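# Index the turntable one hole clockwise with the plunger

## Task

Rotate the turntable forward by exactly one hole position, turning clockwise when viewed from overhead, so that the plunger's pin drops all the way into the new hole; at the end the fixture must stand upright on the deck and neither gripper may be touching it.

## Robot and tools

Robot: two arms, left_arm and right_arm, each with six revolute joints and a parallel two-finger gripper. Joint order, used in every command row and every per-joint list in results: waist (joint1), shoulder (joint2), elbow (joint3), wrist roll (joint6), wrist yaw (joint5), wrist pitch (joint4). Rely on this order, not on the URDF names. Stated ranges in radians: waist -2.618 to 3.054, shoulder 0.000 to 3.142, elbow 0.000 to 3.142, wrist roll -2.094 to 2.094, wrist yaw -1.571 to 1.571, wrist pitch -1.571 to 1.571. A real end stop may sit up to 0.059 rad either side of these. A target more than 0.059 rad beyond a stated end, and also beyond the joint's current angle, makes the call refused. A joint driven against its true stop is clipped there, and the result may print "joint sent to its limit"; no such line does not prove more travel exists.

Command row: always 14 numbers, even if one arm stays still. First left_arm's six joint angles then its gripper opening, then the same seven for right_arm. Joint values are absolute target angles in radians (same scale as Joint positions), not offsets. Opening runs from -1 (closed) to +1 (fully open, pad gap 0.094 m). A 0 is a real command, so to keep an arm or gripper as it is, repeat its current Joint targets / Tool commands values.

Frames: the scene frame has its origin on the table surface halfway between the two nominal bases, +z up, +x outward over the table, left_arm toward +y (arm names do not match image sides). Calibrated bases in scene frame: left_arm at (+0.025, +0.326, +0.031) m, quat_wxyz (+1.000, 0, 0, +0.003); right_arm at (-0.004, -0.268, +0.031) m, quat_wxyz (+1.000, 0, 0, -0.018); both have +z up. Each arm's end_effector_position (m) and end_effector_quat_wxyz, and its wrist camera pose, are reported in that arm's own base frame; fixed cameras and table are in the scene frame. Printed hand positions can be a few cm off, more when stretched far. The gripper's fingers point along its +z; they open and close along its y. end_effector_position lies between the pads, roughly 1 cm short of the fingertips.

Tools:
- execute_actions(actions, cameras): actions is a list of actions; each action is a list of up to 15 rows, each row used for one 1/30 s control step; if fewer than 15 rows are given the final row is held to fill 15 steps. An empty list just reports state and images.
- move(target, speed, blend, opening_speed, blocking, cameras): target is one 14-number row or a list of up to 15 rows (absolute joint angles plus openings), all sharing at most 10 s. Joints move in a coordinated way, so the hand follows a curve; no collision avoidance. speed: peak rad/s of the joint with the longest travel, 0.01 to 2, default 0.5, one value or one per target. blend: radians of corner rounding per intermediate target, default 0 (full stop). opening_speed: gripper opening rate per second on the -1..+1 scale, at least 0.2. blocking=false returns after about 0.5 s while the motion continues; a new move replaces a running one. Gripper values in later list rows are applied only after everything comes to rest at that row. The result adds a "move:" line: done, off_target (resting with some joint over 0.035 rad from target), moving, held, or fault, plus limits=held if steps were withheld and the worst-off joint per arm. done does not mean no contact.
- wait(seconds, cameras): 0 to 10 s, arms hold their last command; a running move keeps going.
- stop(cameras): decelerates a running move to rest; faster moves need more room.
- zoom_image(camera, region): region [x0, y0, x1, y1] in pixels, top-left origin, at most 504 by 504, from that camera's latest image.
- read_manual(section): licence texts only.
- finished_scene(scene): ends the current scene (give its number); irreversible. The goal must still hold after the robot lets go.

Cameras: cam_head_left, cam_head_right, cam_left_wrist, cam_right_wrist, each 896x504. cameras=[] gives no images; null or ["all"] gives all; an unknown name voids the call.

Result lines: Joint positions and Joint velocities per arm (rad, rad/s, then pad gap in m, m/s); "within noise" means the arm is still. Joint targets shows what joints are currently driven toward. Tool commands shows gripper commands. grip_measured is opening on the command scale. Joint torques (N m) include the arm's weight, carry offsets and noise; the first three per arm wrap around at ±28. Action calls also list joint positions at some steps. "joint command not followed" means a safety check altered some targets; it does not keep the grippers apart.

Motion limits: per step a joint target may lead its measured angle by at most 0.202 (waist), 0.258 (shoulder), 0.3 (elbow), 0.573 (wrist pitch), 0.522 (wrist yaw and roll) rad; targets that would shift a gripper over 200 mm are scaled back. Tiny turns may not start. Unfinished motion must be recommanded.

Gripping: the gripper reaches full force about 0.05 below the touch reading (0.11+ for small or round items); close slowly on fragile things; open well above grip_measured to release. Each pad squeezes roughly 50 to 64 N.

Avoid: dropping parts or releasing them while moving, fast impacts, strong pushes, arms hitting each other, anything leaving the table. Pressing toward unreachable poses, holding loads or long reaches heat motors: MOTOR HOT appears at 75 °C, an OVER-TEMPERATURE FAULT at 90 °C folds and disables that arm, and at 100 °C it goes limp. Thinking time lets the simulation run on.

Each tool is called after "Call:" as name(argument=value, ...) on one line, values as JSON.

## Session

Call:
move(target=[-0.79,1.466,1.614,0,0,-1.348,0.1,0.5,1.267,0.144,0,0,0.823,0.2], speed=1.2, cameras=["cam_head_left","cam_left_wrist","cam_right_wrist"])

Scene clock: 3.13 s.
left_arm: end_effector_position=(+0.2267, -0.2236, +0.2346) grip_measured=+0.101 end_effector_quat_wxyz=(+0.163, +0.381, +0.908, -0.063) | right_arm: end_effector_position=(+0.3022, +0.1607, +0.1038) grip_measured=+0.202 end_effector_quat_wxyz=(+0.579, -0.188, +0.780, +0.144)
Joint names: [waist, shoulder, elbow, wrist roll, wrist yaw, wrist pitch]
Joint positions: left_arm=[-0.786 1.48 1.59 0.01 -0.007 -1.33 0.052] | right_arm=[0.491 1.286 0.154 0.01 0.01 0.84 0.056]
Joint velocities: within noise
Joint torques (N m): left_arm=[-0.38 -7.04 7.27 -0.12 0.06 0.9] | right_arm=[0.72 -4.49 5.91 -0.09 -0.11 1.63]
Heat: left arm: 31 °C; right arm: 29 °C.
Joint targets: left_arm=[-0.790 1.466 1.614 0.000 0.000 -1.348] | right_arm=[0.500 1.267 0.144 0.000 0.000 0.823]
move: done
Images, in order (width x height): cam_head_left 896x504, cam_left_wrist 896x504, cam_right_wrist 896x504.

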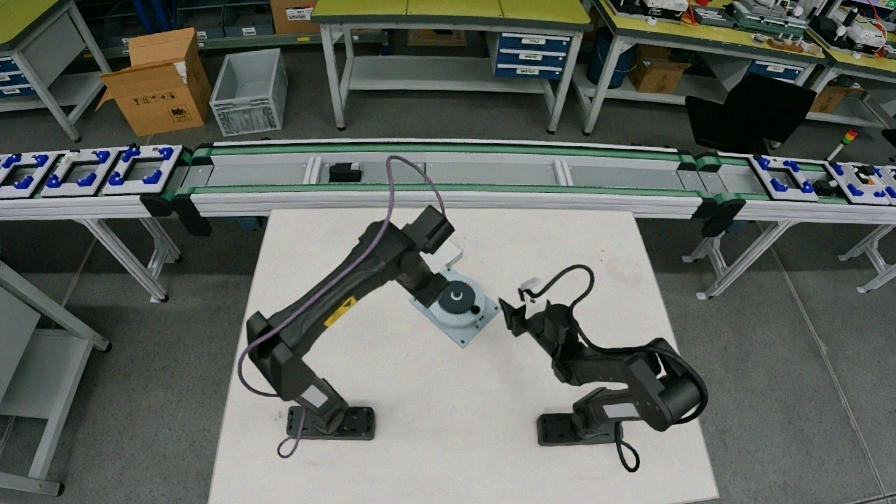

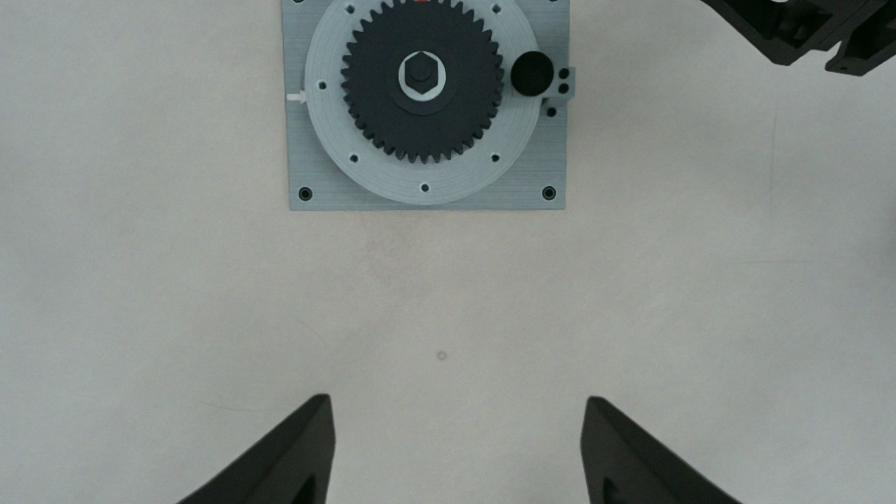

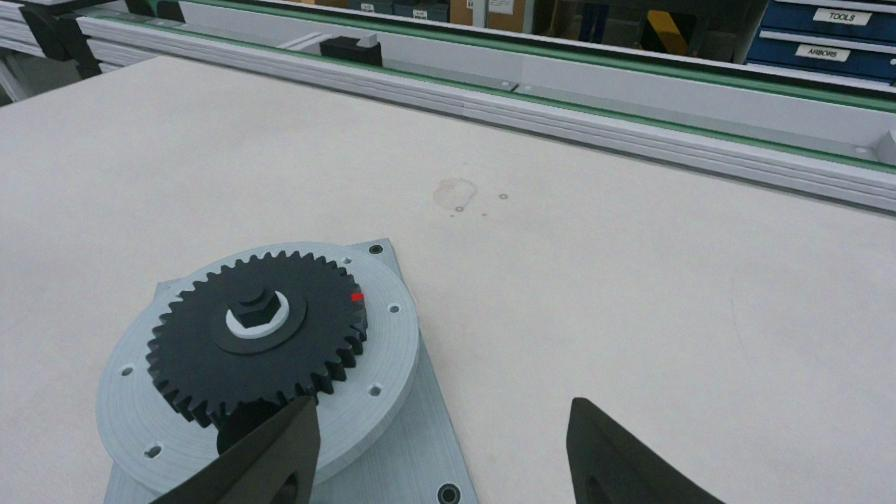

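Call:
move(target=[-0.749,2.31,2.255,0.03,0,-1.515,-0.1,0.694,1.53,0.062,0,0,1.118,0.2], speed=0.9, cameras=["cam_left_wrist","cam_right_wrist"])

Call:
zoom_image(camera="cam_left_wrist", region=[380, 180, 520, 290])

Scene clock: 36.93 s.
left_arm: end_effector_position=(+0.3253, -0.3035, +0.1100) grip_measured=-0.099 end_effector_quat_wxyz=(+0.003, +0.378, +0.926, +0.003) | right_arm: end_effector_position=(+0.2558, +0.2085, +0.0639) grip_measured=+0.202 end_effector_quat_wxyz=(+0.545, -0.268, +0.771, +0.194)
Joint names: [waist, shoulder, elbow, wrist roll, wrist yaw, wrist pitch]
Joint positions: left_arm=[-0.756 2.299 2.23 0.019 -0.007 -1.498 0.042] | right_arm=[0.685 1.518 0.07 0.009 0.008 1.111 0.056]
Joint velocities: within noise
Joint torques (N m): left_arm=[0.5 -12.16 7.13 0.13 0.05 0.22] | right_arm=[0.79 -2.69 4.31 -0.07 -0.09 1.82]
Heat: left arm: 32 °C; right arm: 31 °C.
Joint targets: left_arm=[-0.749 2.310 2.255 0.030 0.000 -1.515] | right_arm=[0.694 1.530 0.062 0.000 0.000 1.118]
move: done
Images, in order (width x height): cam_left_wrist 896x504, cam_right_wrist 896x504.

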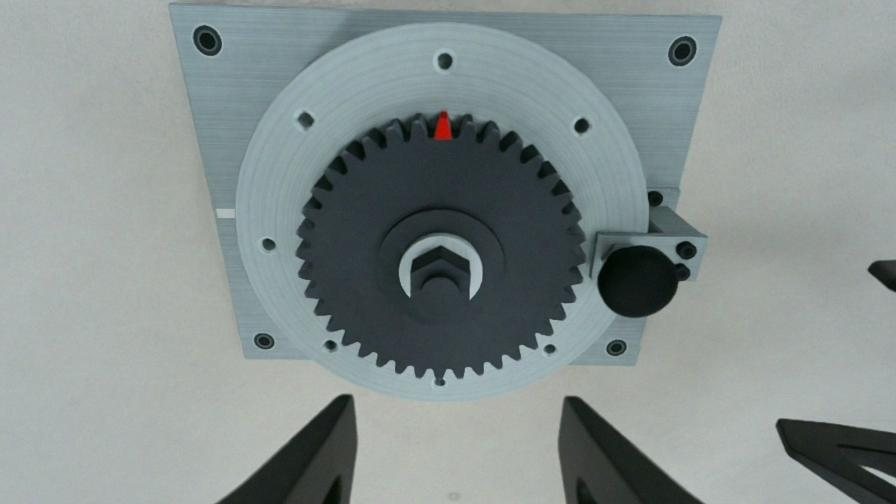

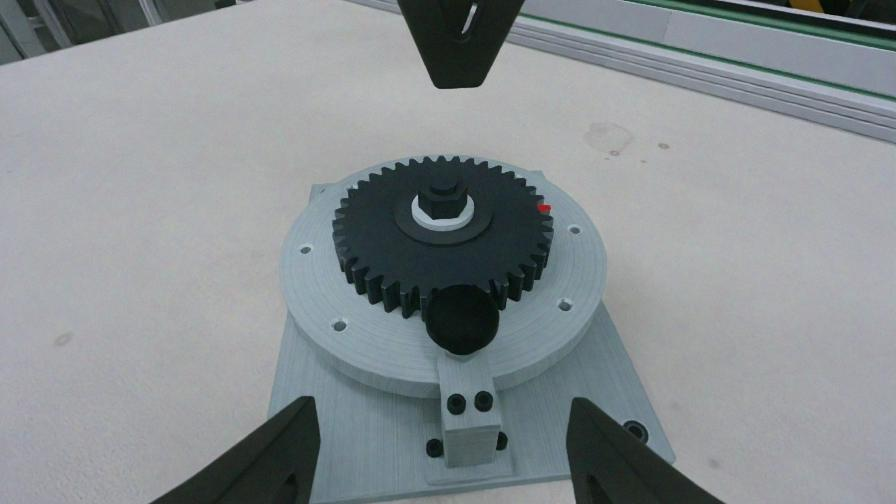

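Scaled by 3.600 from the camera's 896x504 image, which has a finer 1280x720 frame.

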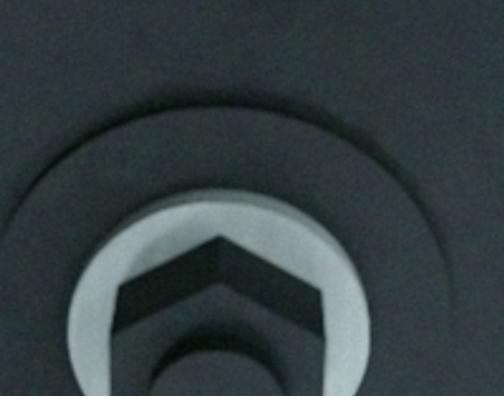

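Call:
move(target=[[-0.739,2.318,1.972,0.035,0,-1.239,-0.1,0.681,1.955,0.295,0,0,1.307,0.2],[-0.739,2.318,1.972,0.035,0,-1.239,-1,0.681,1.955,0.295,0,0,1.307,-1]], speed=0.45, opening_speed=0.8, cameras=["cam_left_wrist","cam_right_wrist"])

Scene clock: 55.93 s.
left_arm: end_effector_position=(+0.3301, -0.3026, +0.0489) grip_measured=-0.640 end_effector_quat_wxyz=(+0.002, +0.377, +0.926, +0.002) | right_arm: end_effector_position=(+0.3020, +0.2428, +0.0301) grip_measured=-0.494 end_effector_quat_wxyz=(+0.541, -0.267, +0.776, +0.188)
Joint names: [waist, shoulder, elbow, wrist roll, wrist yaw, wrist pitch]
Joint positions: left_arm=[-0.746 2.299 1.986 0.026 -0.006 -1.255 0.017] | right_arm=[0.682 1.937 0.284 0.009 0.016 1.301 0.024]
Joint velocities: within noise
Joint torques (N m): left_arm=[0.61 -11.52 4.08 0.12 0.05 0.6] | right_arm=[-0.16 -5.08 4.75 -0.06 -0.18 1.81]
Heat: left arm: 36 °C; right arm: 33 °C.
Joint targets: left_arm=[-0.739 2.318 1.972 0.035 0.000 -1.239] | right_arm=[0.681 1.955 0.295 0.000 0.000 1.307]
move: done
Images, in order (width x height): cam_left_wrist 896x504, cam_right_wrist 896x504.

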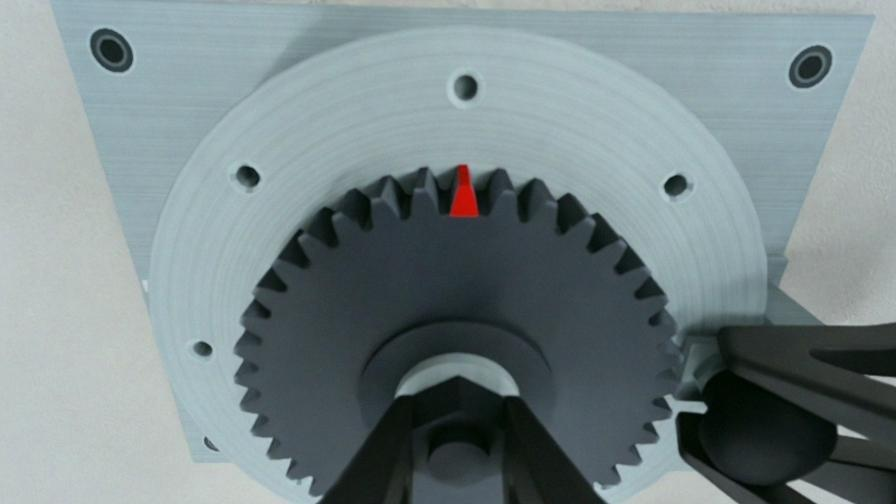

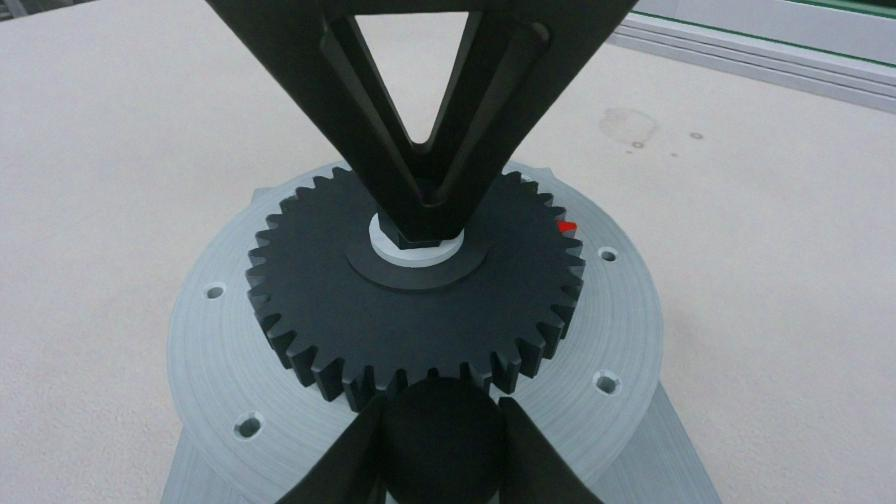

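Call:
move(target=[-0.739,2.318,1.972,0.035,0,-1.239,-1,0.681,1.655,0.325,0.01,0.012,1.325,-1], speed=0.25, cameras=["cam_left_wrist","cam_right_wrist"])

Scene clock: 64.10 s.
left_arm: end_effector_position=(+0.3277, -0.3050, +0.0489) grip_measured=-0.640 end_effector_quat_wxyz=(-0.001, +0.378, +0.926, -0.007) | right_arm: end_effector_position=(+0.2977, +0.2393, +0.0383) grip_measured=-0.494 end_effector_quat_wxyz=(+0.514, -0.273, +0.794, +0.178)
Joint names: [waist, shoulder, elbow, wrist roll, wrist yaw, wrist pitch]
Joint positions: left_arm=[-0.746 2.299 1.986 0.028 0.014 -1.256 0.017] | right_arm=[0.682 1.763 0.295 0.009 0.016 1.047 0.024]
Joint velocities: within noise
Joint torques (N m): left_arm=[0.61 -11.54 4.11 0.1 -0.13 0.61] | right_arm=[-0.12 -14.54 7.77 0.04 -0.06 4.27]
Heat: left arm: 36 °C; right arm: 35 °C.
Joint targets: left_arm=[-0.739 2.318 1.972 0.035 0.000 -1.239] | right_arm=[0.681 1.655 0.325 0.010 0.012 1.325]
move: off_target (right_arm); right_arm: the wrist pitch is farthest, 0.278 rad from its target
Images, in order (width x height): cam_left_wrist 896x504, cam_right_wrist 896x504.

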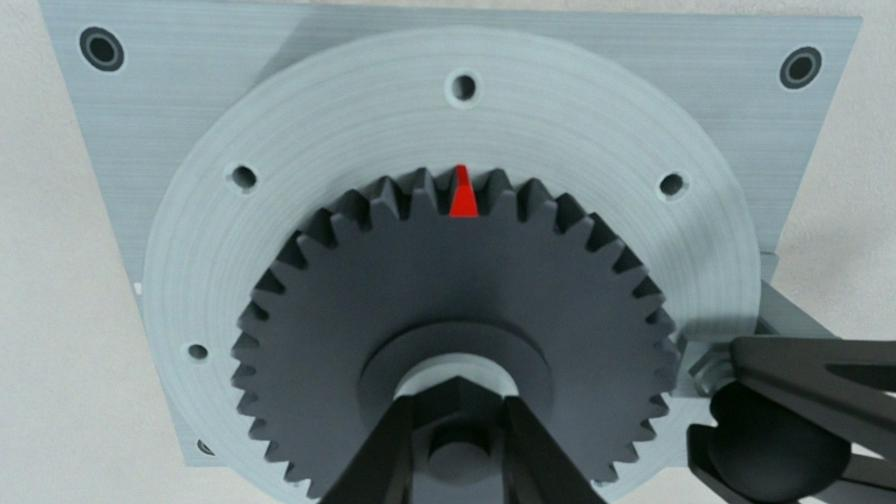

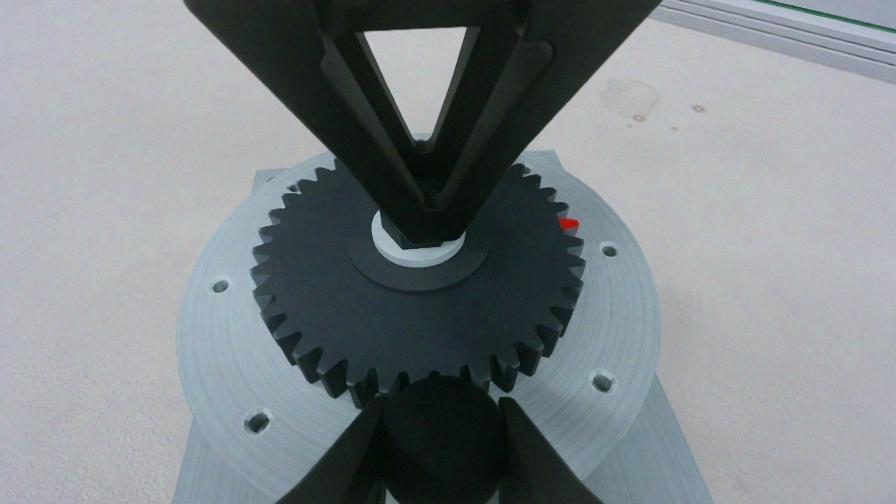

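Call:
move(target=[-0.739,2.318,1.972,0.80,0,-1.239,-1,0.681,1.665,0.325,0.01,0.012,1.31,-1], speed=0.7, cameras=["cam_right_wrist"])

Scene clock: 86.20 s.
left_arm: end_effector_position=(+0.3257, -0.3059, +0.0489) grip_measured=-0.641 end_effector_quat_wxyz=(+0.000, +0.692, +0.722, -0.012) | right_arm: end_effector_position=(+0.2976, +0.2392, +0.0381) grip_measured=-0.494 end_effector_quat_wxyz=(+0.513, -0.273, +0.794, +0.177)
Joint names: [waist, shoulder, elbow, wrist roll, wrist yaw, wrist pitch]
Joint positions: left_arm=[-0.746 2.299 1.986 0.783 0.025 -1.259 0.017] | right_arm=[0.682 1.763 0.295 0.009 0.016 1.046 0.024]
Joint velocities: left_arm=[0.007 -0.007 0.007 -0.022 -0.037 0.154 0] | right_arm=[within noise]
Joint torques (N m): left_arm=[0.57 -11.48 4.1 0.2 -0.23 0.62] | right_arm=[-0.17 -13.71 7.8 0.03 -0.06 4.13]
Heat: left arm: 37 °C; right arm: 57 °C.
Joint targets: left_arm=[-0.739 2.318 1.972 0.800 0.000 -1.239] | right_arm=[0.681 1.665 0.325 0.010 0.012 1.310]
move: off_target (right_arm); right_arm: the wrist pitch is farthest, 0.264 rad from its target
Images, in order (width x height): cam_right_wrist 896x504.

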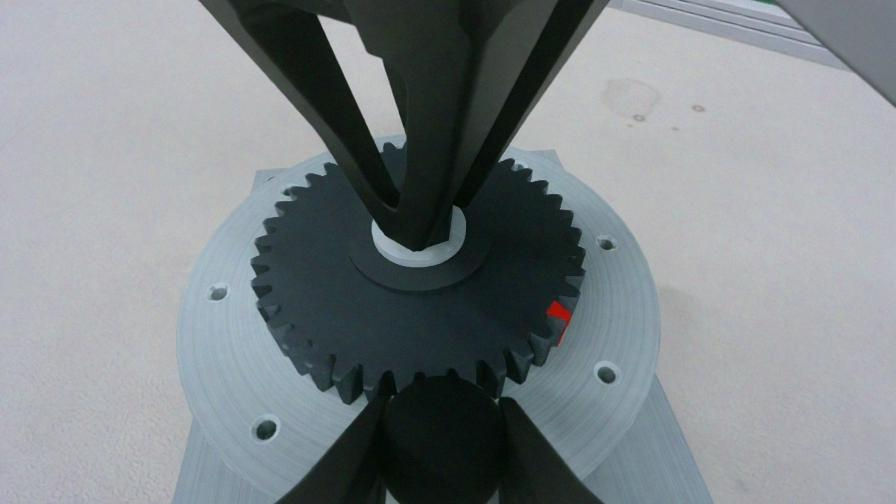

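Call:
move(target=[-0.739,2.318,1.972,0.837,0,-1.239,-1,0.681,1.665,0.325,0.01,0.012,1.31,-1], speed=0.5, cameras=["cam_right_wrist"])

Call:
move(target=[-0.739,2.318,1.972,0.837,0,-1.239,-1,0.681,1.955,0.295,0.01,0.012,1.307,-1], speed=0.3, cameras=["cam_right_wrist"])

Scene clock: 99.23 s.
left_arm: end_effector_position=(+0.3256, -0.3059, +0.0489) grip_measured=-0.641 end_effector_quat_wxyz=(+0.000, +0.705, +0.709, -0.013) | right_arm: end_effector_position=(+0.2976, +0.2392, +0.0381) grip_measured=-0.494 end_effector_quat_wxyz=(+0.513, -0.273, +0.794, +0.177)
Joint names: [waist, shoulder, elbow, wrist roll, wrist yaw, wrist pitch]
Joint positions: left_arm=[-0.746 2.299 1.986 0.82 0.025 -1.259 0.017] | right_arm=[0.682 1.763 0.295 0.009 0.016 1.046 0.024]
Joint velocities: within noise
Joint torques (N m): left_arm=[0.62 -11.49 4.11 0.21 -0.23 0.64] | right_arm=[-0.16 -13.71 7.77 0.03 -0.05 4.12]
Heat: left arm: 37 °C; right arm: 62 °C.
Joint targets: left_arm=[-0.739 2.318 1.972 0.837 0.000 -1.239] | right_arm=[0.681 1.665 0.325 0.010 0.012 1.310]
move: off_target (right_arm); right_arm: the wrist pitch is farthest, 0.264 rad from its target
Images, in order (width x height): cam_right_wrist 896x504.

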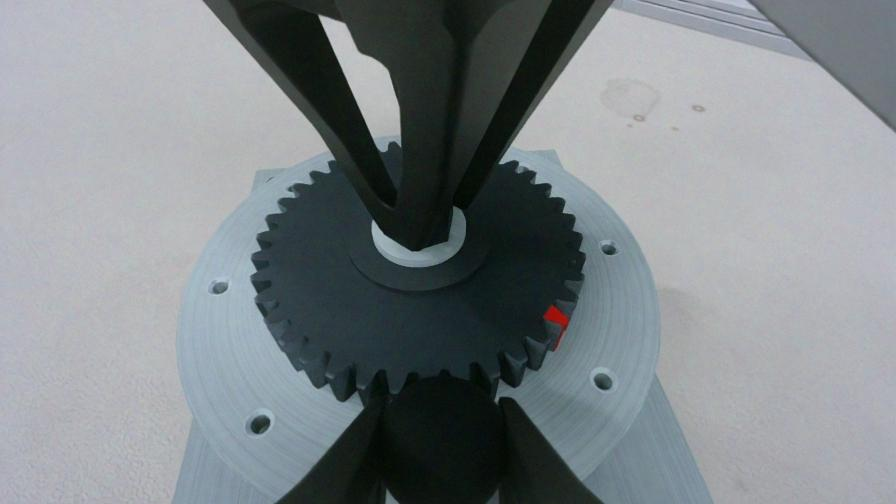

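Scene clock: 100.63 s.
left_arm: end_effector_position=(+0.3283, -0.3034, +0.0489) grip_measured=-0.641 end_effector_quat_wxyz=(+0.000, +0.708, +0.707, -0.002) | right_arm: end_effector_position=(+0.3015, +0.2424, +0.0303) grip_measured=-0.494 end_effector_quat_wxyz=(+0.540, -0.267, +0.776, +0.187)
Joint names: [waist, shoulder, elbow, wrist roll, wrist yaw, wrist pitch]
Joint positions: left_arm=[-0.746 2.299 1.986 0.826 0.004 -1.258 0.017] | right_arm=[0.682 1.932 0.282 0.009 0.016 1.295 0.024]
Joint velocities: within noise
Joint torques (N m): left_arm=[0.62 -11.49 4.1 0.14 -0.04 0.63] | right_arm=[-0.16 -4.63 4.94 0.03 -0.05 1.83]
Heat: left arm: 37 °C; right arm: 60 °C.
Joint targets: left_arm=[-0.739 2.318 1.972 0.837 0.000 -1.239] | right_arm=[0.681 1.955 0.295 0.010 0.012 1.307]
move: done
Images, in order (width x height): cam_right_wrist 896x504.

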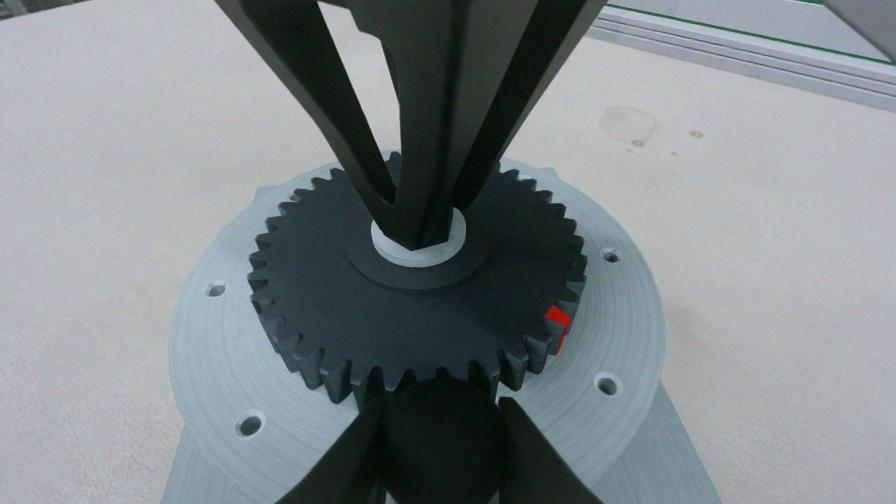

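Call:
move(target=[[-0.739,2.318,1.972,0.82,0,-1.239,-1,0.681,1.955,0.295,0.01,0.012,1.307,0.2],[-0.739,2.318,1.972,0.82,0,-1.239,-1,0.681,1.53,0.062,0,0,1.118,0.2]], speed=0.7, opening_speed=1.0, cameras=["cam_right_wrist"])

Scene clock: 109.60 s.
left_arm: end_effector_position=(+0.3283, -0.3034, +0.0489) grip_measured=-0.641 end_effector_quat_wxyz=(+0.000, +0.708, +0.707, -0.002) | right_arm: end_effector_position=(+0.2568, +0.2076, +0.0604) grip_measured=+0.198 end_effector_quat_wxyz=(+0.543, -0.267, +0.773, +0.191)
Joint names: [waist, shoulder, elbow, wrist roll, wrist yaw, wrist pitch]
Joint positions: left_arm=[-0.746 2.299 1.986 0.826 0.004 -1.258 0.017] | right_arm=[0.682 1.547 0.069 0.009 0.01 1.134 0.056]
Joint velocities: within noise
Joint torques (N m): left_arm=[0.61 -11.51 4.1 -0.05 -0.04 0.63] | right_arm=[-0.16 -5.03 4.15 -0.07 -0.12 1.6]
Heat: left arm: 37 °C; right arm: 52 °C.
Joint targets: left_arm=[-0.739 2.318 1.972 0.820 0.000 -1.239] | right_arm=[0.681 1.530 0.062 0.000 0.000 1.118]
move: done
Images, in order (width x height): cam_right_wrist 896x504.

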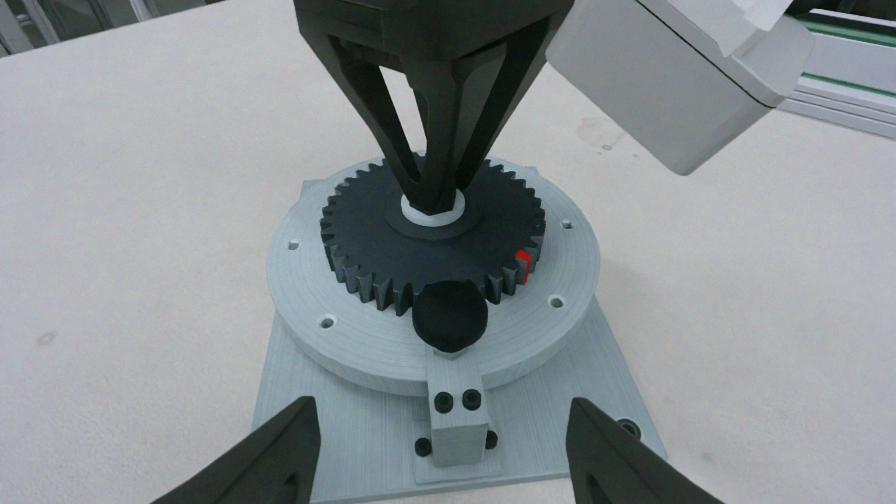

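Call:
move(target=[[-0.739,2.318,1.972,0.82,0,-1.239,-0.1,0.681,1.53,0.062,0,0,1.118,0.2],[-0.739,2.31,2.255,0.82,0,-1.515,-0.1,0.681,1.53,0.062,0,0,1.118,0.2]], speed=0.5, opening_speed=0.8, cameras=["cam_right_wrist"])

Scene clock: 116.87 s.
left_arm: end_effector_position=(+0.3279, -0.3026, +0.1108) grip_measured=-0.101 end_effector_quat_wxyz=(+0.004, +0.708, +0.707, -0.001) | right_arm: end_effector_position=(+0.2567, +0.2077, +0.0602) grip_measured=+0.198 end_effector_quat_wxyz=(+0.543, -0.268, +0.773, +0.191)
Joint names: [waist, shoulder, elbow, wrist roll, wrist yaw, wrist pitch]
Joint positions: left_arm=[-0.746 2.3 2.233 0.826 0.003 -1.496 0.042] | right_arm=[0.682 1.547 0.069 0.009 0.009 1.133 0.056]
Joint velocities: within noise
Joint torques (N m): left_arm=[0.59 -12.21 6.82 -0.05 -0.04 0.19] | right_arm=[-0.18 -5.07 4.15 -0.07 -0.12 1.63]
Heat: left arm: 38 °C; right arm: 48 °C.
Joint targets: left_arm=[-0.739 2.310 2.255 0.820 0.000 -1.515] | right_arm=[0.681 1.530 0.062 0.000 0.000 1.118]
move: done
Images, in order (width x height): cam_right_wrist 896x504.

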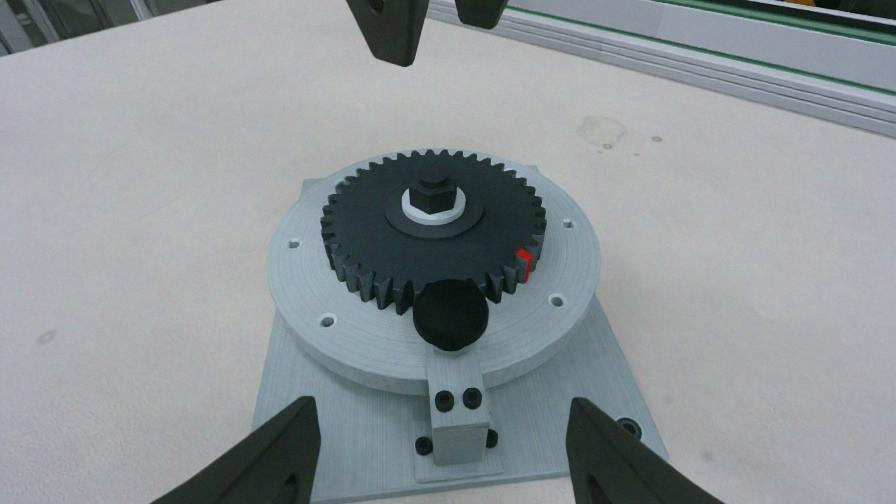

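Call:
finished_scene(scene=2)

The scene is finished: the task was done.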